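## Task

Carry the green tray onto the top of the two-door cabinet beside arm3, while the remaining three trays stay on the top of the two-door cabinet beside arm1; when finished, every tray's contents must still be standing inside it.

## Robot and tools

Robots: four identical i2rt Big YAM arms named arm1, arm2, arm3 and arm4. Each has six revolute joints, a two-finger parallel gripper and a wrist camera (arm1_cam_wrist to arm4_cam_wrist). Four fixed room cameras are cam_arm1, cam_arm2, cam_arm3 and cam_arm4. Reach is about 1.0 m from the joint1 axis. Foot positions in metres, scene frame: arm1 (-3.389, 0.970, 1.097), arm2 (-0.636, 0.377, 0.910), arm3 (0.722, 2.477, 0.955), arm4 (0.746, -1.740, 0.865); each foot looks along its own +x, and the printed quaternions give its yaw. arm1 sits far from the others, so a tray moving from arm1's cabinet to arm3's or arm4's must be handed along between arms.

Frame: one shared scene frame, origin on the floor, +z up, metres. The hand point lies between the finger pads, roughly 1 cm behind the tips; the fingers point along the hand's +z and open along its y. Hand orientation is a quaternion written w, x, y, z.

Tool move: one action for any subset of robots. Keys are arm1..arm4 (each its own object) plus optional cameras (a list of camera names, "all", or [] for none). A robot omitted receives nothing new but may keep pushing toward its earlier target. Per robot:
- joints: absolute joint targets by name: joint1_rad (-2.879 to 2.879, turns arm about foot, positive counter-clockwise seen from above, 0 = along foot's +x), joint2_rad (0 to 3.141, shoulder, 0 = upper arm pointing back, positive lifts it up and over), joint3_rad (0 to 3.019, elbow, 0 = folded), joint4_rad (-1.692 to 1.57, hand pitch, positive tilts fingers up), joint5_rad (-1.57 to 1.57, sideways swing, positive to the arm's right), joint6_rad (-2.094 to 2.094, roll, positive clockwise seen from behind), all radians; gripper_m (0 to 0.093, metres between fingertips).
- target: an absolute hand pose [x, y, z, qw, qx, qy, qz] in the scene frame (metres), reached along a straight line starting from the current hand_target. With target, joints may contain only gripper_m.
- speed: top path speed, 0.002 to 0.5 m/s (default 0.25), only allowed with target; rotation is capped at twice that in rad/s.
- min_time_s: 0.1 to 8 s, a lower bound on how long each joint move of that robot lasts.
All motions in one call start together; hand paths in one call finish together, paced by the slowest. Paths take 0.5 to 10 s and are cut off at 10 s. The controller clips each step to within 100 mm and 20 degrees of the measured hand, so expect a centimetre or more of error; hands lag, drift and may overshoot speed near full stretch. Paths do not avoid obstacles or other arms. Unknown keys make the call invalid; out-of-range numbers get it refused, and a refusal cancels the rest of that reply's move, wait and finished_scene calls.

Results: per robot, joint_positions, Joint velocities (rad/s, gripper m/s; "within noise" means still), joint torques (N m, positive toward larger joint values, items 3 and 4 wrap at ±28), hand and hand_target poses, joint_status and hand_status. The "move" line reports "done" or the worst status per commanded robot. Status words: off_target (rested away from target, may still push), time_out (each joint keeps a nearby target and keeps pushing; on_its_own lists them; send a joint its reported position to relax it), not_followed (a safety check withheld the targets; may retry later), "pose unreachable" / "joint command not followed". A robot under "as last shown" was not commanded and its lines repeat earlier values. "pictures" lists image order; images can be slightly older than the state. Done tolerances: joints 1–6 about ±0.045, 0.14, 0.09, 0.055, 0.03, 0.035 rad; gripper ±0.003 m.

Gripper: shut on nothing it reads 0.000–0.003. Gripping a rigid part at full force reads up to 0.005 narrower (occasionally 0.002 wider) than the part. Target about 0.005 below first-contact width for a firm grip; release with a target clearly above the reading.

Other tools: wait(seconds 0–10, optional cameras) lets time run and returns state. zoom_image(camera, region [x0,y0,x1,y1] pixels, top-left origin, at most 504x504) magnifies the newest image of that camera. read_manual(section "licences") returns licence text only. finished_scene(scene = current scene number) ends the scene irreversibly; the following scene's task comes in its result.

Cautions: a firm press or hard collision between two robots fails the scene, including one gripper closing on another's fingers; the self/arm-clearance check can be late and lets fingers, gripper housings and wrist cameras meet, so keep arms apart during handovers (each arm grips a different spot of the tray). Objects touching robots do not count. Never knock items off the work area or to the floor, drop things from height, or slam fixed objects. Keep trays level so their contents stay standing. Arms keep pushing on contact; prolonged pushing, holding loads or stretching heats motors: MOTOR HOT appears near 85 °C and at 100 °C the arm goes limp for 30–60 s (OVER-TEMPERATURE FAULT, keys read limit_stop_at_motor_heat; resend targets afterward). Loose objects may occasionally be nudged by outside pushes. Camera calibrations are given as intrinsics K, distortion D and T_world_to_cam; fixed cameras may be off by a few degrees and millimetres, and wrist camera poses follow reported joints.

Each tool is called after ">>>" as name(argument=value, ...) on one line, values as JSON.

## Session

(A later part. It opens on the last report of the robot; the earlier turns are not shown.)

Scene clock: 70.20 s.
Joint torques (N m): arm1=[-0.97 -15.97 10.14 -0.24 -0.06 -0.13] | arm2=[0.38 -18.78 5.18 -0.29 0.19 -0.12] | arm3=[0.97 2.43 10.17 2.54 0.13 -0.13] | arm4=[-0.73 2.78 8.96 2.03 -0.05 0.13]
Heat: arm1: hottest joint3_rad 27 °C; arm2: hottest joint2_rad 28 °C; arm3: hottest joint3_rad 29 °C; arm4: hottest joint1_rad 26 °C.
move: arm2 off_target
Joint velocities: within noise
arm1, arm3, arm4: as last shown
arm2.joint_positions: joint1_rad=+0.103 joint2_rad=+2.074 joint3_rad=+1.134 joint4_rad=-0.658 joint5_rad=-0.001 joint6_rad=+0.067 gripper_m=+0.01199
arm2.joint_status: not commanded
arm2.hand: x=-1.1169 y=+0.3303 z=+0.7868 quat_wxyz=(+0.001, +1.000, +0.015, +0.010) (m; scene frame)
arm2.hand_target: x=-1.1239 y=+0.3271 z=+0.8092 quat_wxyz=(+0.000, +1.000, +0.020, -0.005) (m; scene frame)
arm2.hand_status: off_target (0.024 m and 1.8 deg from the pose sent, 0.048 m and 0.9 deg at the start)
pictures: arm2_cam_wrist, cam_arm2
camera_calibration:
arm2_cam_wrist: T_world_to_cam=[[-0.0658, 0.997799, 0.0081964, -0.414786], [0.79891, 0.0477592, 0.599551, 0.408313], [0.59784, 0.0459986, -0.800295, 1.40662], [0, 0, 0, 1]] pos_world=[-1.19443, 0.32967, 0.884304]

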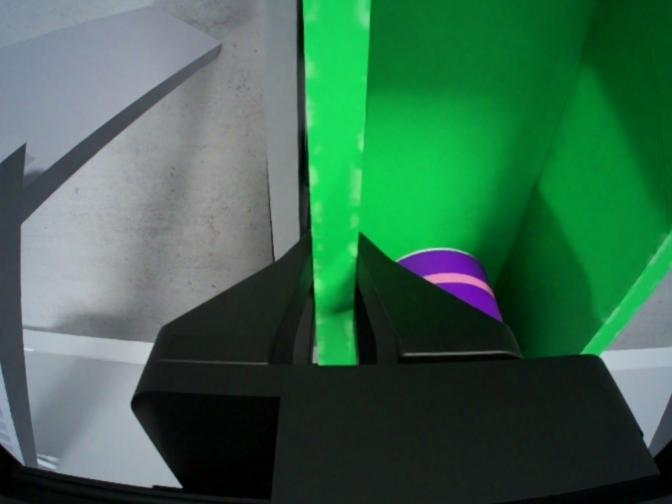

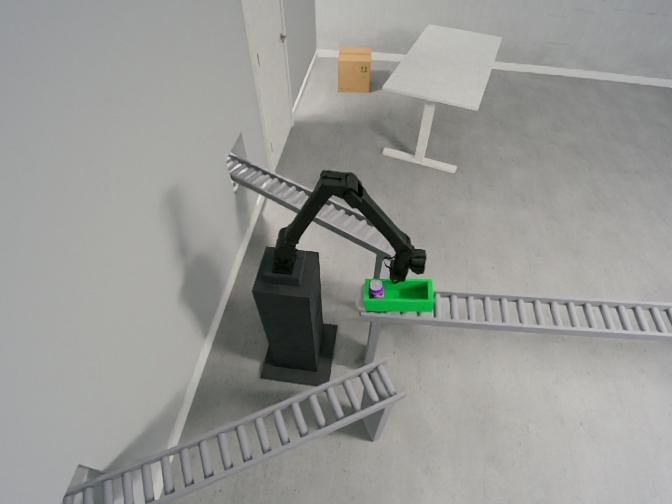

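>>> move(arm2={"target":[-1.12,0.327,0.93,0,1.0,0.018,-0.015],"speed":0.12}, cameras=["arm2_cam_wrist","cam_arm2"])

>>> zoom_image(camera="cam_arm2", region=[340, 200, 480, 330])

Scene clock: 72.23 s.
Joint torques (N m): arm1=[-0.97 -15.97 10.14 -0.24 -0.06 -0.13] | arm2=[0.5 -17.03 9.25 -0.23 0.23 -0.06] | arm3=[0.85 2.26 10.14 2.52 0.13 -0.13] | arm4=[-0.73 2.84 8.95 2.02 -0.05 0.14]
Heat: arm1: hottest joint3_rad 27 °C; arm2: hottest joint2_rad 28 °C; arm3: hottest joint3_rad 29 °C; arm4: hottest joint1_rad 26 °C.
move: arm2 off_target
Joint velocities: within noise
arm1, arm3, arm4: as last shown
arm2.joint_positions: joint1_rad=+0.104 joint2_rad=+1.830 joint3_rad=+1.129 joint4_rad=-0.912 joint5_rad=-0.001 joint6_rad=+0.067 gripper_m=+0.01199
arm2.joint_status: not commanded
arm2.hand: x=-1.0993 y=+0.3321 z=+0.8984 quat_wxyz=(+0.000, +1.000, +0.016, +0.018) (m; scene frame)
arm2.hand_target: x=-1.1189 y=+0.3271 z=+0.9299 quat_wxyz=(+0.000, +1.000, +0.018, -0.015) (m; scene frame)
arm2.hand_status: off_target (0.038 m and 3.7 deg from the pose sent, 0.143 m and 2.8 deg at the start)
pictures: arm2_cam_wrist, cam_arm2
camera_calibration:
arm2_cam_wrist: T_world_to_cam=[[-0.0662938, 0.997762, 0.00875655, -0.417461], [0.789227, 0.0470646, 0.612296, 0.305446], [0.610513, 0.0475023, -0.790581, 1.49003], [0, 0, 0, 1]] pos_world=[-1.17843, 0.331371, 0.994623]

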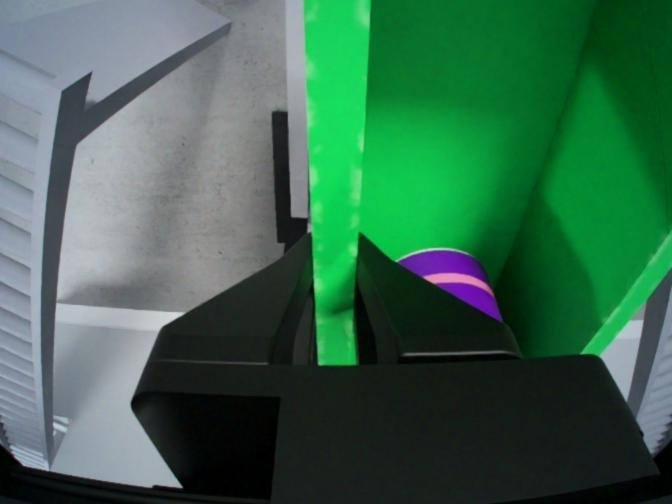

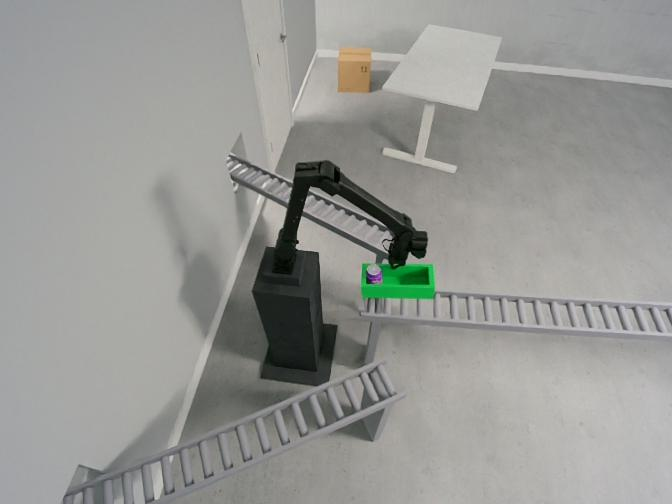

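Scaled by 3.600 from the camera's 672x504 image, which has a finer 960x720 frame.

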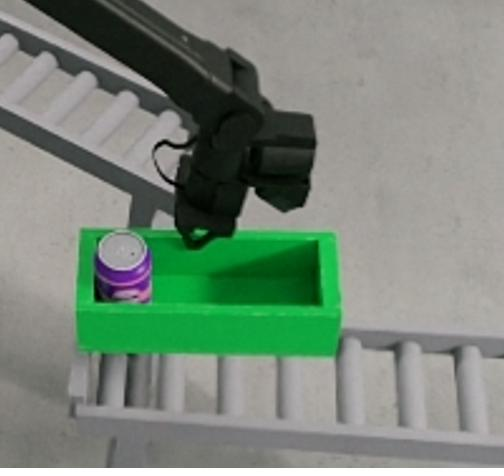

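>>> move(arm2={"joints":{"joint1_rad":-0.974,"joint6_rad":-1.504,"joint4_rad":-0.89},"min_time_s":3.5}, cameras=["arm2_cam_wrist","cam_arm2"])

>>> zoom_image(camera="cam_arm2", region=[280, 250, 440, 420])

Scene clock: 77.07 s.
Joint torques (N m): arm1=[-0.97 -15.97 10.15 -0.24 -0.06 -0.13] | arm2=[-0.03 -16.97 9.17 0.83 0.18 -0.16] | arm3=[0.91 2.2 10.17 2.54 0.13 -0.12] | arm4=[-0.73 2.78 8.96 2.03 -0.05 0.14]
Heat: arm1: hottest joint3_rad 27 °C; arm2: hottest joint3_rad 29 °C; arm3: hottest joint3_rad 29 °C; arm4: hottest joint1_rad 26 °C.
move: arm2 done
Joint velocities: within noise
arm1, arm3, arm4: as last shown
arm2.joint_positions: joint1_rad=-0.975 joint2_rad=+1.830 joint3_rad=+1.129 joint4_rad=-0.904 joint5_rad=-0.002 joint6_rad=-1.496 gripper_m=+0.01199
arm2.joint_status: all done
arm2.hand: x=-0.8958 y=+0.7661 z=+0.8954 quat_wxyz=(+0.018, +0.967, +0.255, +0.001) (m; scene frame)
arm2.hand_target: x=-0.9107 y=+0.7898 z=+0.9272 quat_wxyz=(-0.029, +0.965, +0.259, -0.012) (m; scene frame)
arm2.hand_status: not commanded
pictures: arm2_cam_wrist, cam_arm2
camera_calibration:
arm2_cam_wrist: T_world_to_cam=[[-0.523028, 0.852004, -0.0230576, -1.10589], [0.689026, 0.438594, 0.576956, -0.23185], [0.501682, 0.285877, -0.81645, 1.08586], [0, 0, 0, 1]] pos_world=[-0.963417, 0.733488, 0.994818]

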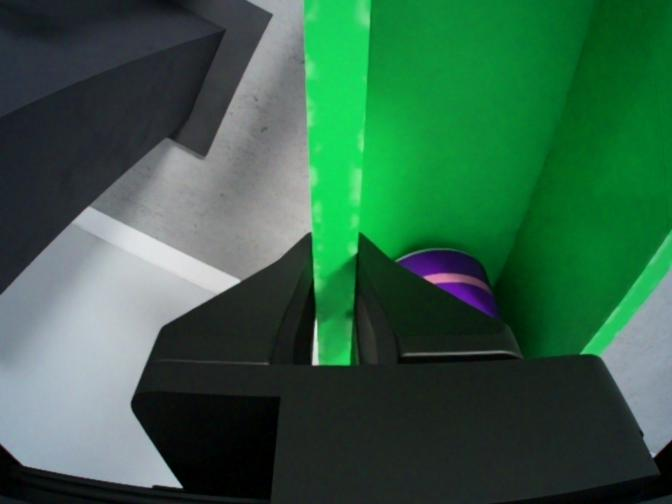

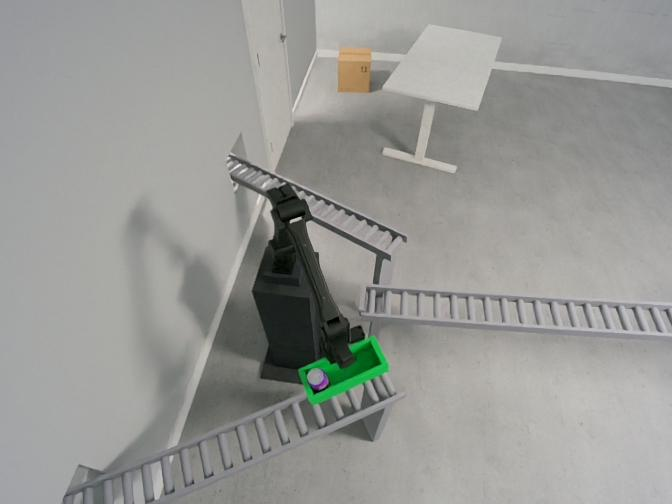

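Scaled by 2.965 from the camera's 672x504 image, which has a finer 960x720 frame.

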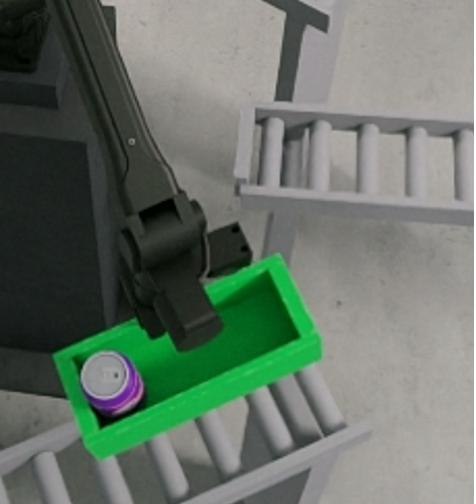

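>>> move(arm2={"target":[-0.943,0.832,0.885,-0.03,0.9659,0.2588,-0.01],"speed":0.15}, cameras=["arm2_cam_wrist","cam_arm2"])

>>> zoom_image(camera="cam_arm2", region=[280, 310, 430, 440])

Scene clock: 78.83 s.
Joint torques (N m): arm1=[-0.97 -15.97 10.13 -0.24 -0.06 -0.13] | arm2=[0.56 -17.38 11.6 0.69 0.29 -0.1] | arm3=[0.79 2.26 10.18 2.58 0.12 -0.11] | arm4=[-0.73 2.84 8.98 2.03 -0.05 0.14]
Heat: arm1: hottest joint3_rad 27 °C; arm2: hottest joint3_rad 29 °C; arm3: hottest joint3_rad 29 °C; arm4: hottest joint1_rad 26 °C.
move: arm2 off_target
Joint velocities: within noise
arm1, arm3, arm4: as last shown
arm2.joint_positions: joint1_rad=-0.975 joint2_rad=+1.982 joint3_rad=+1.222 joint4_rad=-0.867 joint5_rad=-0.001 joint6_rad=-1.497 gripper_m=+0.01199
arm2.joint_status: not commanded
arm2.hand: x=-0.9131 y=+0.7916 z=+0.8506 quat_wxyz=(+0.027, +0.967, +0.255, +0.005) (m; scene frame)
arm2.hand_target: x=-0.9411 y=+0.8289 z=+0.8877 quat_wxyz=(-0.030, +0.966, +0.258, -0.010) (m; scene frame)
arm2.hand_status: off_target (0.061 m and 6.8 deg from the pose sent, 0.082 m and 5.6 deg at the start)
pictures: arm2_cam_wrist, cam_arm2
camera_calibration:
arm2_cam_wrist: T_world_to_cam=[[-0.52312, 0.851125, -0.043955, -1.11926], [0.681683, 0.448818, 0.577815, -0.220807], [0.511521, 0.272303, -0.814983, 1.06922], [0, 0, 0, 1]] pos_world=[-0.981912, 0.760579, 0.949783]

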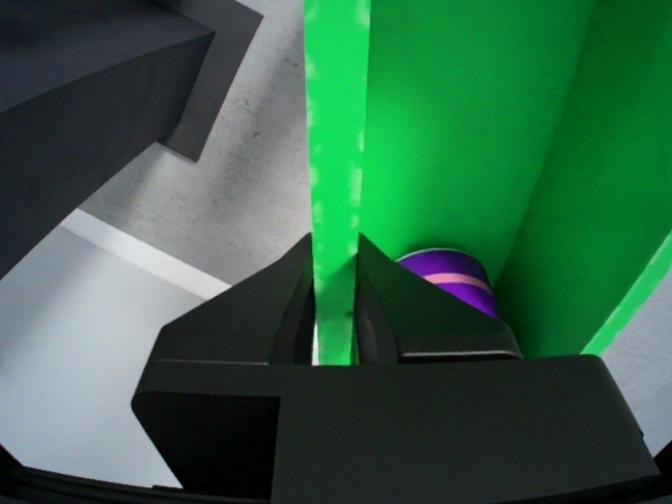

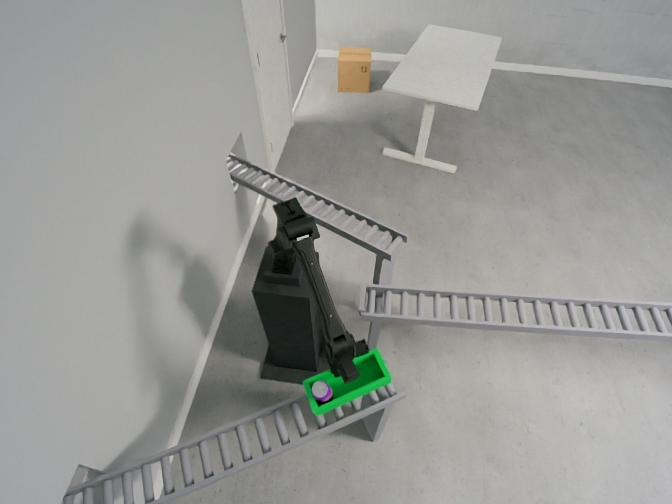

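Scaled by 3.360 from the camera's 672x504 image, which has a finer 960x720 frame.

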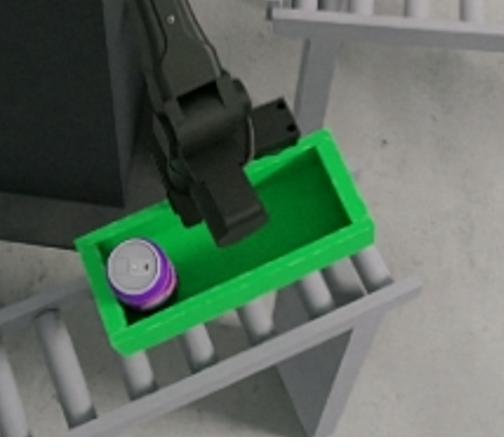

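>>> move(arm2={"joints":{"joint2_rad":2.03,"joint4_rad":-0.74},"min_time_s":1.2}, cameras=["cam_arm2"])

>>> zoom_image(camera="cam_arm2", region=[280, 320, 430, 440])

Scene clock: 81.53 s.
Joint torques (N m): arm1=[-0.97 -15.97 10.14 -0.24 -0.06 -0.14] | arm2=[0.56 -17.67 11.23 0.91 0.29 -0.1] | arm3=[0.91 2.43 10.17 2.54 0.12 -0.12] | arm4=[-0.73 2.78 8.98 2.03 -0.05 0.14]
Heat: arm1: hottest joint3_rad 27 °C; arm2: hottest joint3_rad 29 °C; arm3: hottest joint3_rad 29 °C; arm4: hottest joint1_rad 26 °C.
move: arm2 done
Joint velocities: within noise
arm1, arm3, arm4: as last shown
arm2.joint_positions: joint1_rad=-0.975 joint2_rad=+2.055 joint3_rad=+1.222 joint4_rad=-0.756 joint5_rad=-0.001 joint6_rad=-1.497 gripper_m=+0.01199
arm2.joint_status: all done
arm2.hand: x=-0.9202 y=+0.8016 z=+0.8140 quat_wxyz=(+0.009, +0.967, +0.255, -0.002) (m; scene frame)
arm2.hand_target: x=-0.9501 y=+0.8415 z=+0.8495 quat_wxyz=(-0.049, +0.965, +0.258, -0.017) (m; scene frame)
arm2.hand_status: not commanded
pictures: cam_arm2

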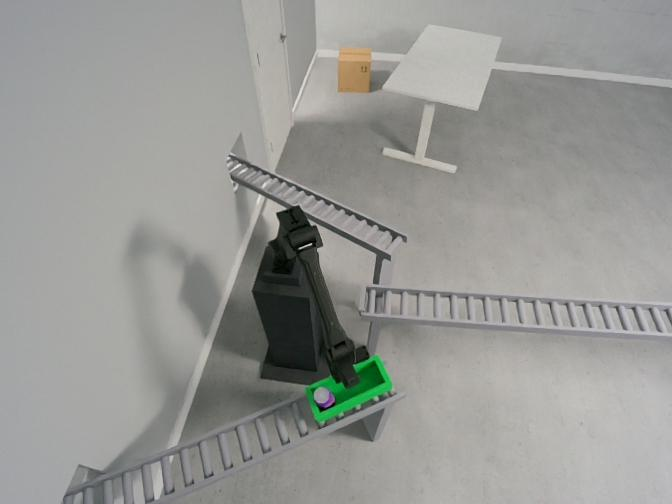

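Scaled by 3.360 from the camera's 672x504 image, which has a finer 960x720 frame.

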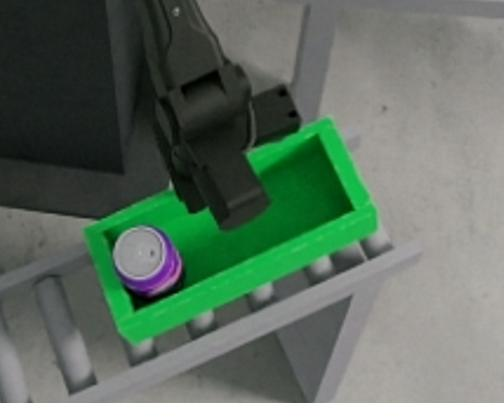

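>>> move(arm2={"joints":{"joint2_rad":2.13,"joint4_rad":-0.645},"min_time_s":1.2}, cameras=["cam_arm2"])

>>> zoom_image(camera="cam_arm2", region=[280, 320, 430, 440])

Scene clock: 83.93 s.
Joint torques (N m): arm1=[-0.97 -15.97 10.13 -0.24 -0.06 -0.13] | arm2=[0.56 -18.14 10.04 0.94 0.29 -0.1] | arm3=[0.85 2.26 10.15 2.54 0.13 -0.12] | arm4=[-0.73 2.84 8.98 2.03 -0.05 0.14]
Heat: arm1: hottest joint3_rad 28 °C; arm2: hottest joint2_rad 29 °C; arm3: hottest joint3_rad 29 °C; arm4: hottest joint1_rad 26 °C.
move: arm2 done
Joint velocities: within noise
arm1, arm3, arm4: as last shown
arm2.joint_positions: joint1_rad=-0.975 joint2_rad=+2.157 joint3_rad=+1.231 joint4_rad=-0.661 joint5_rad=-0.001 joint6_rad=-1.497 gripper_m=+0.01199
arm2.joint_status: all done
arm2.hand: x=-0.9220 y=+0.8036 z=+0.7660 quat_wxyz=(+0.009, +0.967, +0.255, -0.002) (m; scene frame)
arm2.hand_target: x=-0.9515 y=+0.8428 z=+0.7978 quat_wxyz=(-0.046, +0.965, +0.258, -0.016) (m; scene frame)
arm2.hand_status: not commanded
pictures: cam_arm2

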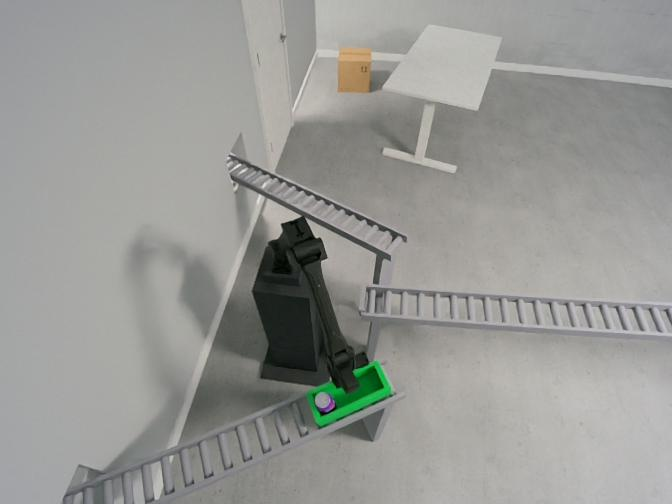

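Scaled by 3.360 from the camera's 672x504 image, which has a finer 960x720 frame.

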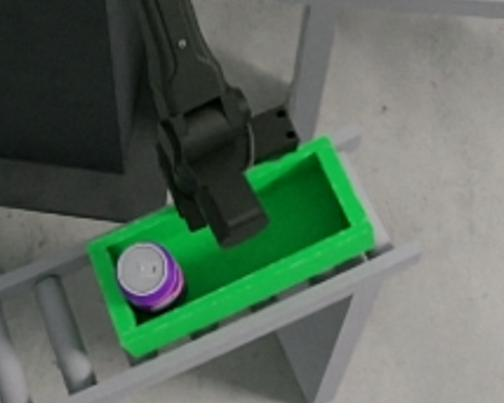

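>>> move(arm2={"joints":{"joint2_rad":2.175,"joint4_rad":-0.60},"min_time_s":1.0})

>>> move(arm2={"joints":{"joint2_rad":2.215,"joint4_rad":-0.56},"min_time_s":1.0}, cameras=["cam_arm2","arm2_cam_wrist"])

>>> zoom_image(camera="cam_arm2", region=[280, 320, 430, 440])

Scene clock: 85.63 s.
Joint torques (N m): arm1=[-0.97 -15.97 10.13 -0.24 -0.06 -0.14] | arm2=[0.5 -17.08 9.47 1.09 0 -0.11] | arm3=[0.85 2.37 10.17 2.59 0.13 -0.12] | arm4=[-0.73 2.78 8.96 2.03 -0.05 0.14]
Heat: arm1: hottest joint3_rad 28 °C; arm2: hottest joint2_rad 29 °C; arm3: hottest joint3_rad 29 °C; arm4: hottest joint1_rad 26 °C.
move: arm2 done
Joint velocities: within noise
arm1.joint_positions: joint1_rad=+1.737 joint2_rad=+2.222 joint3_rad=+1.725 joint4_rad=-1.051 joint5_rad=+0.004 joint6_rad=+1.549 gripper_m=+0.03495
arm1.joint_status: not commanded
arm1.hand: x=-3.3702 y=+0.3230 z=+1.0677 quat_wxyz=(+0.019, +0.999, +0.026, +0.002) (m; scene frame)
arm1.hand_target: x=-3.3780 y=+0.3212 z=+1.0601 quat_wxyz=(+0.012, +1.000, +0.022, +0.003) (m; scene frame)
arm1.hand_status: not commanded
arm2.joint_positions: joint1_rad=-0.975 joint2_rad=+2.184 joint3_rad=+1.238 joint4_rad=-0.619 joint5_rad=+0.007 joint6_rad=-1.494 gripper_m=+0.01199
arm2.joint_status: all done
arm2.hand: x=-0.9247 y=+0.8098 z=+0.7541 quat_wxyz=(-0.003, +0.967, +0.254, -0.002) (m; scene frame)
arm2.hand_target: x=-0.9514 y=+0.8424 z=+0.7746 quat_wxyz=(-0.046, +0.965, +0.258, -0.016) (m; scene frame)
arm2.hand_status: not commanded
arm3.joint_positions: joint1_rad=+0.827 joint2_rad=+0.635 joint3_rad=+1.493 joint4_rad=-1.192 joint5_rad=+0.128 joint6_rad=+0.670 gripper_m=+0.09396
arm3.joint_status: not commanded
arm3.hand: x=+0.7771 y=+2.7101 z=+1.5737 quat_wxyz=(-0.349, +0.256, -0.771, -0.466) (m; scene frame)
arm3.hand_target: x=+0.7762 y=+2.7061 z=+1.5860 quat_wxyz=(-0.354, +0.253, -0.764, -0.477) (m; scene frame)
arm3.hand_status: not commanded
arm4.joint_positions: joint1_rad=-0.546 joint2_rad=+0.615 joint3_rad=+1.544 joint4_rad=-1.256 joint5_rad=-0.261 joint6_rad=-0.380 gripper_m=+0.09396
arm4.joint_status: not commanded
arm4.hand: x=+0.8806 y=-1.9065 z=+1.4980 quat_wxyz=(-0.502, -0.207, -0.782, +0.305) (m; scene frame)
arm4.hand_target: x=+0.8787 y=-1.9029 z=+1.5072 quat_wxyz=(-0.508, -0.204, -0.776, +0.312) (m; scene frame)
arm4.hand_status: not commanded
pictures: none

Scene clock: 86.97 s.
Joint torques (N m): arm1=[-0.97 -15.97 10.14 -0.25 -0.06 -0.13] | arm2=[0.5 -16.03 9.31 1.5 -0.31 -0.07] | arm3=[1.08 2.26 10.17 2.58 0.13 -0.11] | arm4=[-0.73 2.78 8.96 2.03 -0.05 0.14]
Heat: arm1: hottest joint3_rad 28 °C; arm2: hottest joint2_rad 29 °C; arm3: hottest joint3_rad 29 °C; arm4: hottest joint1_rad 26 °C.
move: arm2 done
Joint velocities: within noise
arm1, arm3, arm4: as last shown
arm2.joint_positions: joint1_rad=-0.975 joint2_rad=+2.208 joint3_rad=+1.238 joint4_rad=-0.590 joint5_rad=+0.016 joint6_rad=-1.499 gripper_m=+0.01199
arm2.joint_status: all done
arm2.hand: x=-0.9235 y=+0.8105 z=+0.7418 quat_wxyz=(-0.006, +0.967, +0.256, +0.002) (m; scene frame)
arm2.hand_target: x=-0.9509 y=+0.8413 z=+0.7539 quat_wxyz=(-0.046, +0.965, +0.258, -0.016) (m; scene frame)
arm2.hand_status: not commanded
pictures: arm2_cam_wrist, cam_arm2
camera_calibration:
arm2_cam_wrist: T_world_to_cam=[[-0.525258, 0.850653, 0.0222184, -1.19634], [0.693738, 0.412954, 0.590082, -0.128295], [0.49278, 0.325359, -0.807038, 0.914495], [0, 0, 0, 1]] pos_world=[-0.990027, 0.773108, 0.840317]

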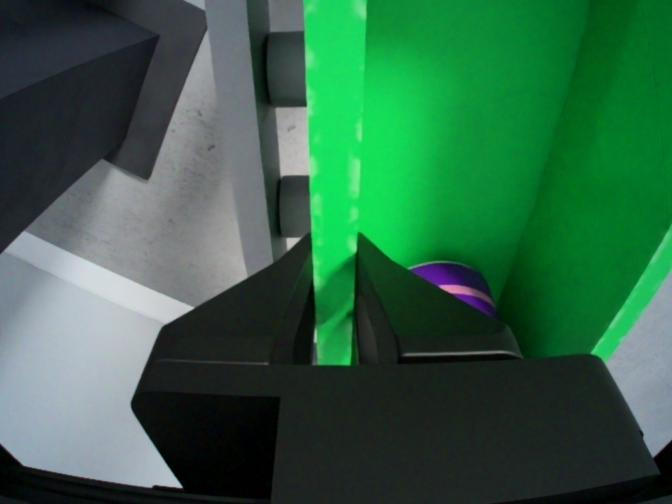

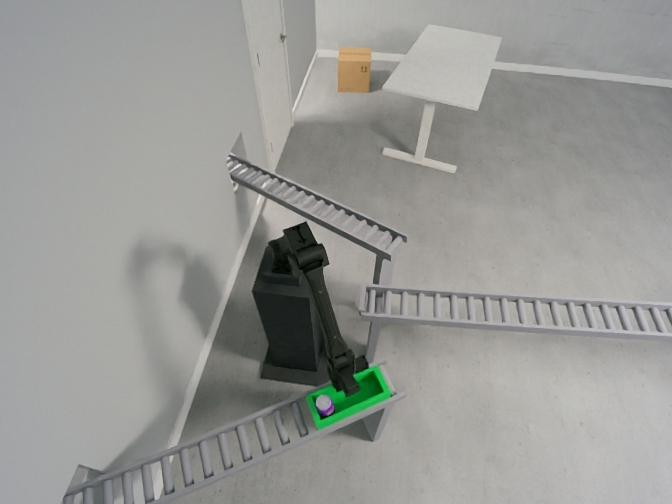

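Scaled by 3.360 from the camera's 672x504 image, which has a finer 960x720 frame.

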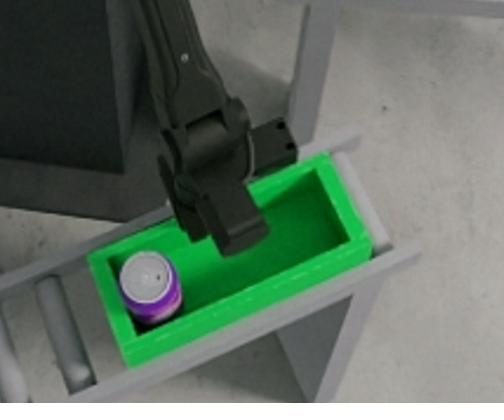

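>>> move(arm2={"joints":{"joint2_rad":2.24,"joint4_rad":-0.54},"min_time_s":0.8})

>>> move(arm2={"target":[-0.951,0.841,0.89,-0.046,0.965,0.258,-0.016],"speed":0.4,"joints":{"gripper_m":0.035}}, arm3={"joints":{"joint1_rad":-1.5,"joint6_rad":1.5,"gripper_m":0.032}}, cameras=["cam_arm2","cam_arm3"])

>>> zoom_image(camera="cam_arm2", region=[220, 320, 430, 470])

Scene clock: 88.67 s.
Joint torques (N m): arm1=[-0.97 -15.97 10.14 -0.24 -0.06 -0.13] | arm2=[0.5 -14.33 9.31 2.17 -0.31 -0.07] | arm3=[0.91 2.43 10.11 2.58 0.13 -0.12] | arm4=[-0.73 2.78 8.96 2.03 -0.05 0.14]
Heat: arm1: hottest joint3_rad 28 °C; arm2: hottest joint2_rad 29 °C; arm3: hottest joint3_rad 30 °C; arm4: hottest joint1_rad 26 °C.
move: arm2 done
Joint velocities: within noise
arm1, arm3, arm4: as last shown
arm2.joint_positions: joint1_rad=-0.975 joint2_rad=+2.210 joint3_rad=+1.238 joint4_rad=-0.589 joint5_rad=+0.016 joint6_rad=-1.499 gripper_m=+0.01199
arm2.joint_status: all done
arm2.hand: x=-0.9234 y=+0.8105 z=+0.7413 quat_wxyz=(-0.006, +0.967, +0.256, +0.002) (m; scene frame)
arm2.hand_target: x=-0.9496 y=+0.8393 z=+0.7410 quat_wxyz=(-0.044, +0.965, +0.258, -0.015) (m; scene frame)
arm2.hand_status: not commanded
pictures: none

Scene clock: 90.90 s.
Joint torques (N m): arm1=[-0.97 -15.97 10.14 -0.24 -0.06 -0.13] | arm2=[0.56 -14.92 9.31 0.25 -0.13 -0.04] | arm3=[0.21 2.61 10.06 2.52 0.11 -0.04] | arm4=[-0.73 2.84 8.96 2.03 -0.05 0.13]
Heat: arm1: hottest joint3_rad 28 °C; arm2: hottest joint2_rad 29 °C; arm3: hottest joint3_rad 30 °C; arm4: hottest joint1_rad 26 °C.
move: arm2 off_target; arm3 done
Joint velocities: within noise
arm1, arm4: as last shown
arm2.joint_positions: joint1_rad=-0.973 joint2_rad=+1.951 joint3_rad=+1.291 joint4_rad=-0.828 joint5_rad=+0.011 joint6_rad=-1.499 gripper_m=+0.03495
arm2.joint_status: all done
arm2.hand: x=-0.9394 y=+0.8329 z=+0.8861 quat_wxyz=(-0.040, +0.966, +0.257, -0.012) (m; scene frame)
arm2.hand_target: x=-0.9508 y=+0.8408 z=+0.8903 quat_wxyz=(-0.046, +0.965, +0.258, -0.016) (m; scene frame)
arm2.hand_status: off_target (0.015 m and 0.8 deg from the pose sent, 0.154 m and 5.0 deg at the start; pose on its path clipped on 4 of 59 steps)
arm3.joint_positions: joint1_rad=-1.491 joint2_rad=+0.635 joint3_rad=+1.493 joint4_rad=-1.192 joint5_rad=+0.127 joint6_rad=+1.489 gripper_m=+0.03208
arm3.joint_status: all done
arm3.hand: x=+0.8378 y=+2.2727 z=+1.5757 quat_wxyz=(-0.573, -0.772, -0.249, -0.117) (m; scene frame)
arm3.hand_target: x=+0.8331 y=+2.2749 z=+1.5880 quat_wxyz=(-0.584, -0.767, -0.238, -0.121) (m; scene frame)
arm3.hand_status: not commanded
pictures: cam_arm2, cam_arm3

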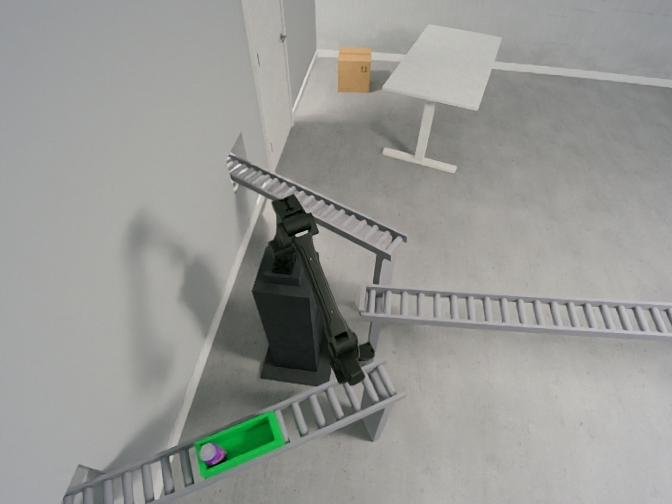

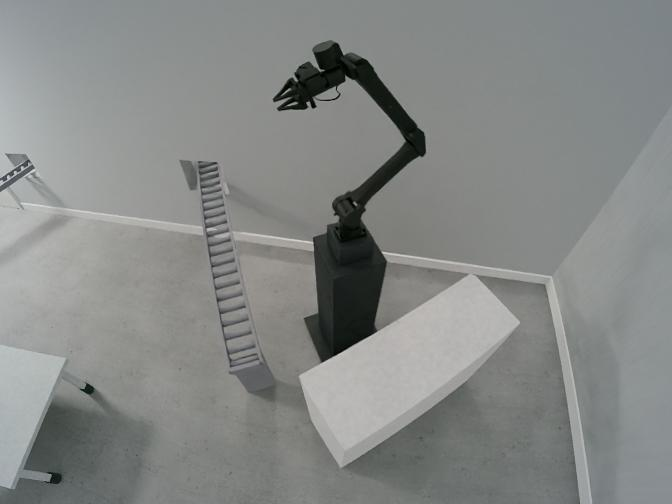

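Scaled by 2.400 from the camera's 672x504 image, which has a finer 960x720 frame.

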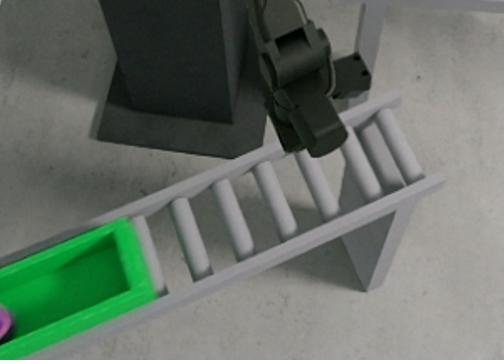

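>>> move(arm3={"target":[1.06,2.07,0.85,0,0.966,0.259,0],"speed":0.4}, cameras=["cam_arm3","arm3_cam_wrist"])

Scene clock: 94.53 s.
Joint torques (N m): arm1=[-0.97 -15.91 10.14 -0.24 -0.06 -0.14] | arm2=[0.62 -14.92 9.29 0.25 -0.13 -0.04] | arm3=[0.44 -15.79 8.96 -0.24 0.08 0.04] | arm4=[-0.73 2.78 8.96 2.03 -0.05 0.14]
Heat: arm1: hottest joint3_rad 28 °C; arm2: hottest joint3_rad 30 °C; arm3: hottest joint3_rad 30 °C; arm4: hottest joint1_rad 26 °C.
move: arm3 off_target
Joint velocities: within noise
arm1, arm2, arm4: as last shown
arm3.joint_positions: joint1_rad=-1.430 joint2_rad=+2.110 joint3_rad=+1.240 joint4_rad=-0.734 joint5_rad=+0.013 joint6_rad=+1.730 gripper_m=+0.03208
arm3.joint_status: not commanded
arm3.hand: x=+1.0538 y=+2.0838 z=+0.8422 quat_wxyz=(+0.009, -0.963, -0.269, +0.005) (m; scene frame)
arm3.hand_target: x=+1.0597 y=+2.0703 z=+0.8501 quat_wxyz=(+0.000, -0.966, -0.259, +0.000) (m; scene frame)
arm3.hand_status: off_target (0.017 m and 1.7 deg from the pose sent, 0.786 m and 71.8 deg at the start)
pictures: arm3_cam_wrist, cam_arm3
camera_calibration:
arm3_cam_wrist: T_world_to_cam=[[-0.527037, 0.849323, 0.0297107, -1.24139], [0.698267, 0.412845, 0.584792, -2.08623], [0.484412, 0.328953, -0.810639, -0.384768], [0, 0, 0, 1]] pos_world=[0.988873, 2.0422, 0.944985]

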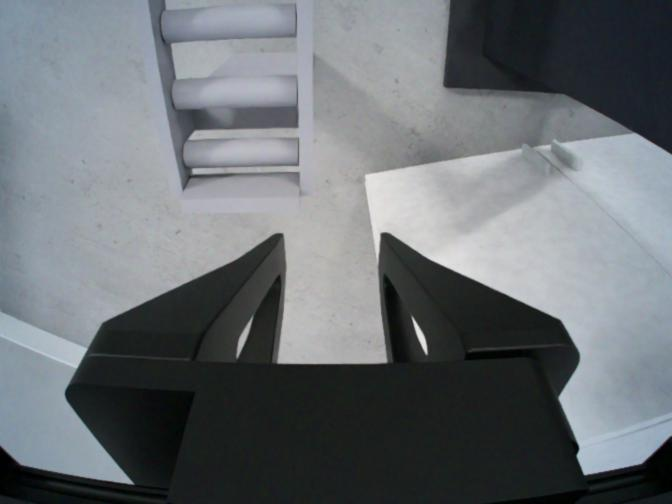

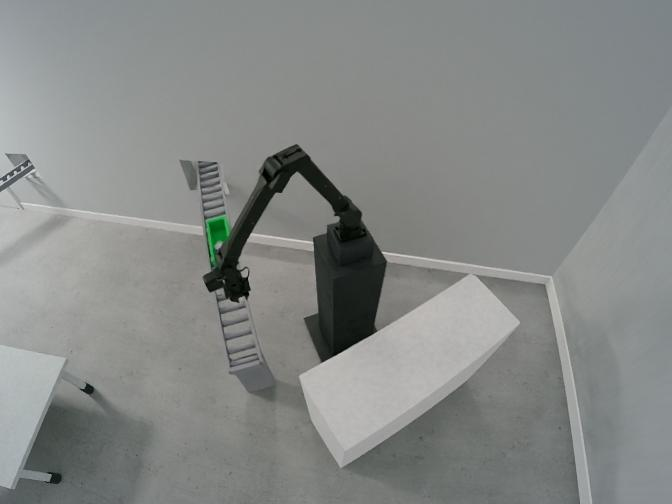

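>>> wait(seconds=0.5, cameras=["cam_arm3","arm3_cam_wrist"])

>>> zoom_image(camera="cam_arm3", region=[180, 240, 330, 410])

Scene clock: 95.60 s.
Joint torques (N m): arm1=[-0.97 -15.97 10.14 -0.24 -0.06 -0.13] | arm2=[0.56 -14.92 9.29 0.25 -0.13 -0.04] | arm3=[0.44 -15.85 8.98 -0.24 0.08 0.05] | arm4=[-0.73 2.78 8.98 2.03 -0.05 0.14]
Heat: arm1: hottest joint3_rad 28 °C; arm2: hottest joint3_rad 30 °C; arm3: hottest joint3_rad 30 °C; arm4: hottest joint1_rad 26 °C.
Joint velocities: within noise
arm1.joint_positions: joint1_rad=+1.737 joint2_rad=+2.222 joint3_rad=+1.725 joint4_rad=-1.051 joint5_rad=+0.004 joint6_rad=+1.549 gripper_m=+0.03495
arm1.joint_status: not commanded
arm1.hand: x=-3.3702 y=+0.3230 z=+1.0677 quat_wxyz=(+0.019, +0.999, +0.026, +0.002) (m; scene frame)
arm1.hand_target: x=-3.3780 y=+0.3212 z=+1.0601 quat_wxyz=(+0.012, +1.000, +0.022, +0.003) (m; scene frame)
arm1.hand_status: not commanded
arm2.joint_positions: joint1_rad=-0.973 joint2_rad=+1.951 joint3_rad=+1.291 joint4_rad=-0.828 joint5_rad=+0.011 joint6_rad=-1.499 gripper_m=+0.03495
arm2.joint_status: not commanded
arm2.hand: x=-0.9394 y=+0.8329 z=+0.8861 quat_wxyz=(-0.040, +0.966, +0.257, -0.012) (m; scene frame)
arm2.hand_target: x=-0.9508 y=+0.8408 z=+0.8903 quat_wxyz=(-0.046, +0.965, +0.258, -0.016) (m; scene frame)
arm2.hand_status: not commanded
arm3.joint_positions: joint1_rad=-1.430 joint2_rad=+2.110 joint3_rad=+1.240 joint4_rad=-0.734 joint5_rad=+0.013 joint6_rad=+1.731 gripper_m=+0.03208
arm3.joint_status: not commanded
arm3.hand: x=+1.0538 y=+2.0838 z=+0.8422 quat_wxyz=(+0.009, -0.963, -0.269, +0.005) (m; scene frame)
arm3.hand_target: x=+1.0597 y=+2.0703 z=+0.8501 quat_wxyz=(+0.000, -0.966, -0.259, +0.000) (m; scene frame)
arm3.hand_status: off_target (0.017 m and 1.7 deg from the pose sent, 0.786 m and 71.8 deg at the start)
arm4.joint_positions: joint1_rad=-0.546 joint2_rad=+0.615 joint3_rad=+1.544 joint4_rad=-1.256 joint5_rad=-0.261 joint6_rad=-0.380 gripper_m=+0.09396
arm4.joint_status: not commanded
arm4.hand: x=+0.8806 y=-1.9065 z=+1.4980 quat_wxyz=(-0.502, -0.207, -0.782, +0.305) (m; scene frame)
arm4.hand_target: x=+0.8787 y=-1.9029 z=+1.5072 quat_wxyz=(-0.508, -0.204, -0.776, +0.312) (m; scene frame)
arm4.hand_status: not commanded
wait: 0.50 s; at rest from the start
pictures: arm3_cam_wrist, cam_arm3
camera_calibration:
arm3_cam_wrist: T_world_to_cam=[[-0.526774, 0.849488, 0.0296585, -1.24199], [0.698389, 0.41266, 0.584778, -2.08589], [0.484523, 0.328759, -0.810651, -0.38442], [0, 0, 0, 1]] pos_world=[0.988773, 2.0422, 0.944985]

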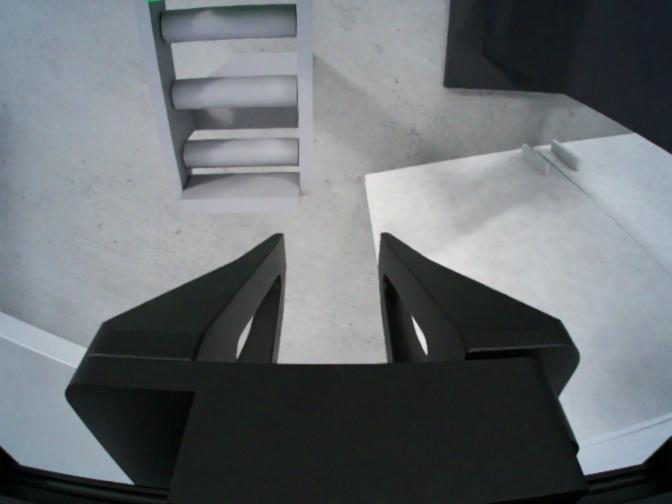

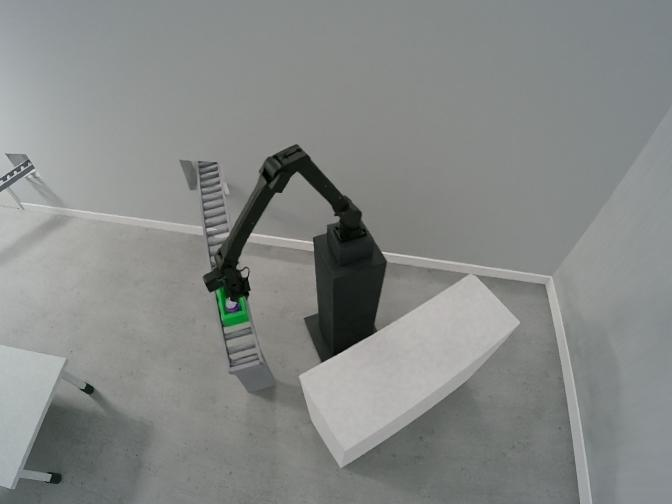

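Scaled by 2.965 from the camera's 672x504 image, which has a finer 960x720 frame.

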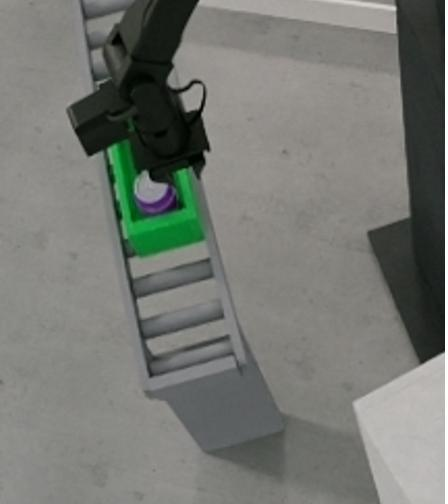

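>>> wait(seconds=0.1, cameras=["cam_arm3","arm3_cam_wrist"])

>>> zoom_image(camera="cam_arm3", region=[180, 240, 330, 410])

Scene clock: 97.17 s.
Joint torques (N m): arm1=[-0.97 -15.97 10.13 -0.25 -0.06 -0.13] | arm2=[0.56 -14.86 9.29 0.27 -0.13 -0.04] | arm3=[0.44 -16.03 8.95 -0.23 0.08 0.05] | arm4=[-0.73 2.84 8.96 2.04 -0.05 0.14]
Heat: arm1: hottest joint3_rad 28 °C; arm2: hottest joint3_rad 30 °C; arm3: hottest joint3_rad 29 °C; arm4: hottest joint1_rad 26 °C.
Joint velocities: within noise
arm1.joint_positions: joint1_rad=+1.737 joint2_rad=+2.222 joint3_rad=+1.725 joint4_rad=-1.051 joint5_rad=+0.004 joint6_rad=+1.549 gripper_m=+0.03495
arm1.joint_status: not commanded
arm1.hand: x=-3.3702 y=+0.3230 z=+1.0677 quat_wxyz=(+0.019, +0.999, +0.026, +0.002) (m; scene frame)
arm1.hand_target: x=-3.3780 y=+0.3212 z=+1.0601 quat_wxyz=(+0.012, +1.000, +0.022, +0.003) (m; scene frame)
arm1.hand_status: not commanded
arm2.joint_positions: joint1_rad=-0.973 joint2_rad=+1.951 joint3_rad=+1.291 joint4_rad=-0.828 joint5_rad=+0.011 joint6_rad=-1.499 gripper_m=+0.03495
arm2.joint_status: not commanded
arm2.hand: x=-0.9394 y=+0.8329 z=+0.8861 quat_wxyz=(-0.040, +0.966, +0.257, -0.012) (m; scene frame)
arm2.hand_target: x=-0.9508 y=+0.8408 z=+0.8903 quat_wxyz=(-0.046, +0.965, +0.258, -0.016) (m; scene frame)
arm2.hand_status: not commanded
arm3.joint_positions: joint1_rad=-1.430 joint2_rad=+2.110 joint3_rad=+1.240 joint4_rad=-0.734 joint5_rad=+0.013 joint6_rad=+1.731 gripper_m=+0.03208
arm3.joint_status: not commanded
arm3.hand: x=+1.0538 y=+2.0838 z=+0.8422 quat_wxyz=(+0.009, -0.963, -0.269, +0.005) (m; scene frame)
arm3.hand_target: x=+1.0597 y=+2.0703 z=+0.8501 quat_wxyz=(+0.000, -0.966, -0.259, +0.000) (m; scene frame)
arm3.hand_status: off_target (0.017 m and 1.7 deg from the pose sent, 0.786 m and 71.8 deg at the start)
arm4.joint_positions: joint1_rad=-0.546 joint2_rad=+0.615 joint3_rad=+1.544 joint4_rad=-1.256 joint5_rad=-0.261 joint6_rad=-0.380 gripper_m=+0.09396
arm4.joint_status: not commanded
arm4.hand: x=+0.8806 y=-1.9065 z=+1.4980 quat_wxyz=(-0.502, -0.207, -0.782, +0.305) (m; scene frame)
arm4.hand_target: x=+0.8787 y=-1.9029 z=+1.5072 quat_wxyz=(-0.508, -0.204, -0.776, +0.312) (m; scene frame)
arm4.hand_status: not commanded
wait: 0.10 s; at rest from the start
pictures: arm3_cam_wrist, cam_arm3
camera_calibration:
arm3_cam_wrist: T_world_to_cam=[[-0.526774, 0.849488, 0.0296585, -1.24199], [0.698389, 0.41266, 0.584778, -2.08589], [0.484523, 0.328759, -0.810651, -0.38442], [0, 0, 0, 1]] pos_world=[0.988773, 2.0422, 0.944985]

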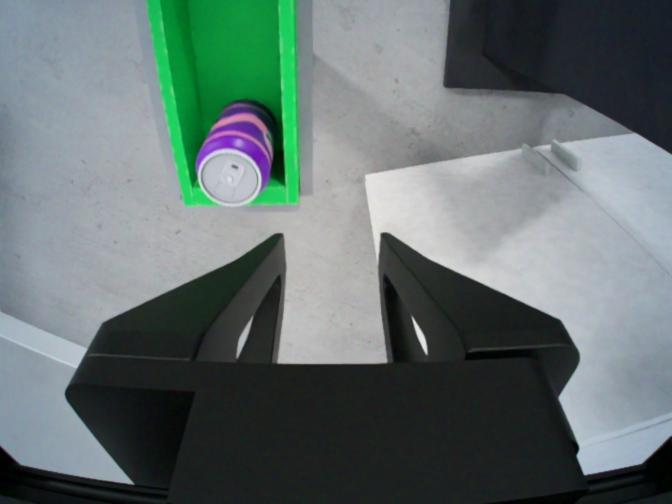

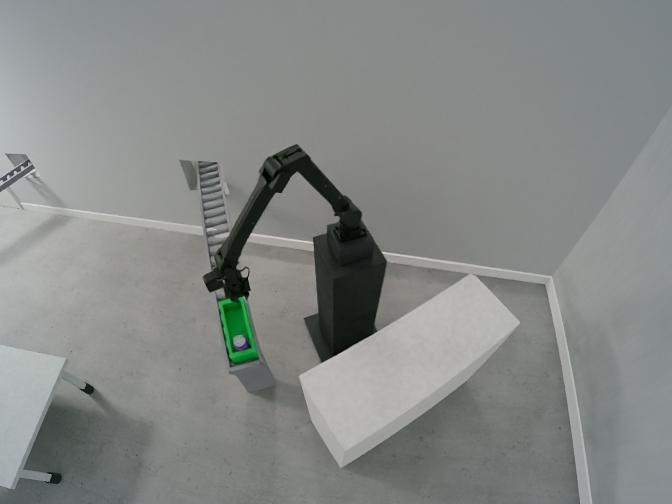

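Scaled by 2.965 from the camera's 672x504 image, which has a finer 960x720 frame.

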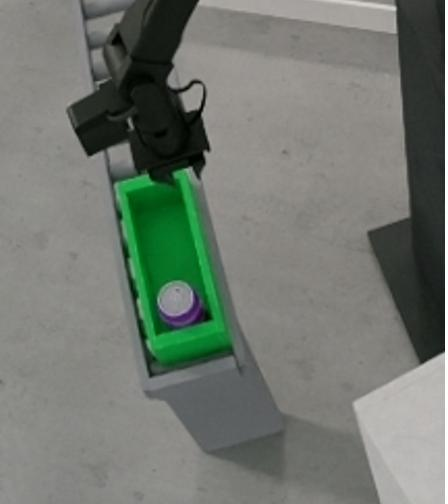

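>>> move(arm3={"target":[1.061,2.042,0.75,0,0.9665,0.2566,0],"speed":0.25}, cameras=["arm3_cam_wrist"])

Scene clock: 99.87 s.
Joint torques (N m): arm1=[-0.91 -15.97 10.14 -0.24 -0.06 -0.13] | arm2=[0.56 -14.86 9.31 0.24 -0.13 -0.04] | arm3=[0.56 -17.55 7.5 0.65 0.11 -0.16] | arm4=[-0.73 2.84 8.96 2.02 -0.05 0.14]
Heat: arm1: hottest joint3_rad 28 °C; arm2: hottest joint3_rad 30 °C; arm3: hottest joint3_rad 29 °C; arm4: hottest joint1_rad 26 °C.
move: arm3 off_target
Joint velocities: within noise
arm1, arm2, arm4: as last shown
arm3.joint_positions: joint1_rad=-1.467 joint2_rad=+2.354 joint3_rad=+1.351 joint4_rad=-0.620 joint5_rad=+0.013 joint6_rad=+1.725 gripper_m=+0.03208
arm3.joint_status: not commanded
arm3.hand: x=+1.0512 y=+2.0584 z=+0.7429 quat_wxyz=(+0.018, -0.967, -0.254, +0.009) (m; scene frame)
arm3.hand_target: x=+1.0607 y=+2.0423 z=+0.7504 quat_wxyz=(+0.000, -0.967, -0.257, +0.000) (m; scene frame)
arm3.hand_status: off_target (0.020 m and 2.3 deg from the pose sent, 0.102 m and 1.9 deg at the start)
pictures: arm3_cam_wrist
camera_calibration:
arm3_cam_wrist: T_world_to_cam=[[-0.499267, 0.865058, 0.049056, -1.29425], [0.717846, 0.381271, 0.58252, -1.96967], [0.48521, 0.326048, -0.811335, -0.449973], [0, 0, 0, 1]] pos_world=[0.986075, 2.01729, 0.845785]

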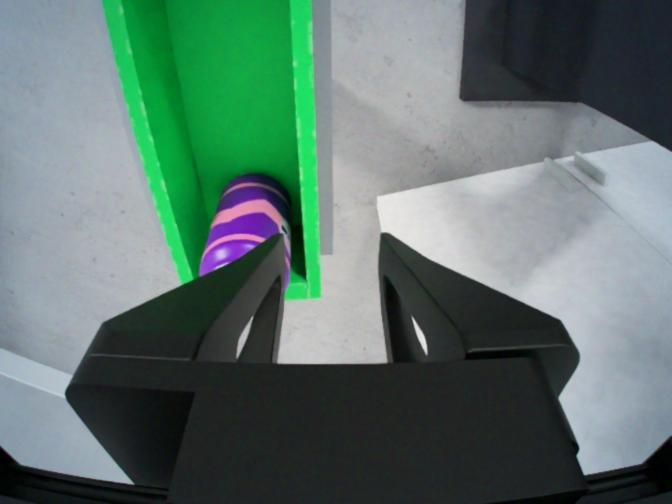

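>>> move(arm3={"target":[1.076,2.036,0.69,0.014,0.9665,0.2566,0.007],"speed":0.2}, cameras=["arm3_cam_wrist"])

Scene clock: 102.30 s.
Joint torques (N m): arm1=[-0.97 -15.97 10.14 -0.24 -0.06 -0.13] | arm2=[0.56 -14.92 9.31 0.25 -0.13 -0.04] | arm3=[1.73 -17.79 6.97 0.77 0.08 -0.06] | arm4=[-0.73 2.84 8.96 2.03 -0.05 0.14]
Heat: arm1: hottest joint3_rad 28 °C; arm2: hottest joint3_rad 30 °C; arm3: hottest joint3_rad 29 °C; arm4: hottest joint1_rad 26 °C.
move: arm3 off_target
Joint velocities: within noise
arm1, arm2, arm4: as last shown
arm3.joint_positions: joint1_rad=-1.467 joint2_rad=+2.489 joint3_rad=+1.423 joint4_rad=-0.521 joint5_rad=+0.012 joint6_rad=+1.725 gripper_m=+0.03208
arm3.joint_status: not commanded
arm3.hand: x=+1.0618 y=+2.0465 z=+0.6861 quat_wxyz=(+0.002, -0.967, -0.253, +0.001) (m; scene frame)
arm3.hand_target: x=+1.0759 y=+2.0362 z=+0.6905 quat_wxyz=(-0.014, -0.966, -0.257, -0.007) (m; scene frame)
arm3.hand_status: off_target (0.018 m and 2.0 deg from the pose sent, 0.063 m and 4.1 deg at the start)
pictures: arm3_cam_wrist
camera_calibration:
arm3_cam_wrist: T_world_to_cam=[[-0.4996, 0.866158, 0.0130178, -1.25296], [0.704058, 0.397254, 0.588636, -1.96186], [0.504681, 0.303248, -0.808294, -0.473408], [0, 0, 0, 1]] pos_world=[0.994206, 2.00818, 0.788479]

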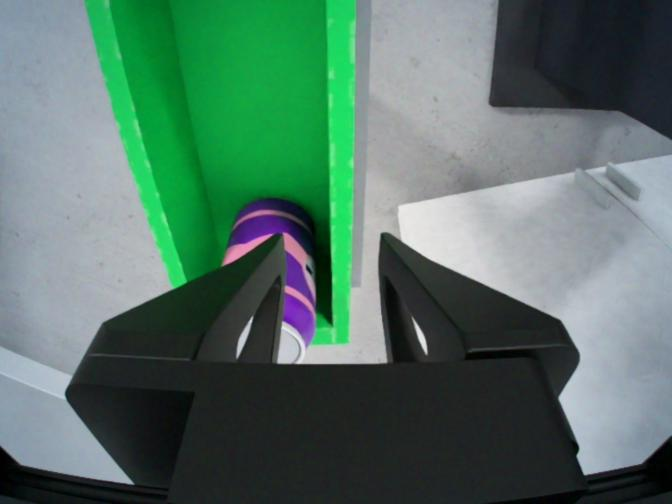

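>>> move(arm3={"target":[1.075,2.040,0.611,0.012,0.9665,0.2566,0.006],"speed":0.15}, cameras=["arm3_cam_wrist"])

Scene clock: 104.40 s.
Joint torques (N m): arm1=[-0.97 -15.97 10.15 -0.24 -0.06 -0.14] | arm2=[0.56 -14.86 9.29 0.27 -0.13 -0.04] | arm3=[1.9 -18.2 5.94 0.7 0.09 -0.04] | arm4=[-0.73 2.78 8.96 2.03 -0.05 0.14]
Heat: arm1: hottest joint3_rad 28 °C; arm2: hottest joint3_rad 30 °C; arm3: hottest joint3_rad 29 °C; arm4: hottest joint1_rad 26 °C.
move: arm3 off_target
Joint velocities: within noise
arm1, arm2, arm4: as last shown
arm3.joint_positions: joint1_rad=-1.467 joint2_rad=+2.668 joint3_rad=+1.518 joint4_rad=-0.438 joint5_rad=+0.012 joint6_rad=+1.725 gripper_m=+0.03208
arm3.joint_status: not commanded
arm3.hand: x=+1.0611 y=+2.0488 z=+0.6079 quat_wxyz=(+0.002, -0.967, -0.253, +0.001) (m; scene frame)
arm3.hand_target: x=+1.0749 y=+2.0403 z=+0.6114 quat_wxyz=(-0.012, -0.966, -0.257, -0.006) (m; scene frame)
arm3.hand_status: off_target (0.017 m and 1.9 deg from the pose sent, 0.076 m and 1.8 deg at the start)
pictures: arm3_cam_wrist
camera_calibration:
arm3_cam_wrist: T_world_to_cam=[[-0.499589, 0.86614, 0.0145741, -1.25517], [0.704624, 0.396525, 0.58845, -1.91538], [0.503901, 0.304252, -0.808402, -0.538119], [0, 0, 0, 1]] pos_world=[0.993709, 2.01037, 0.71038]

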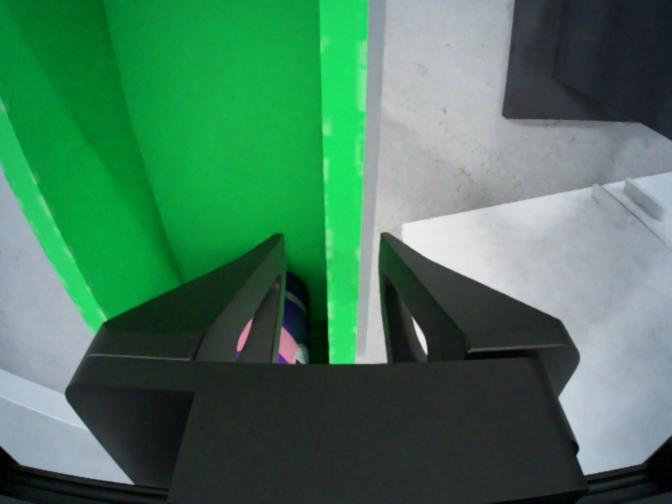

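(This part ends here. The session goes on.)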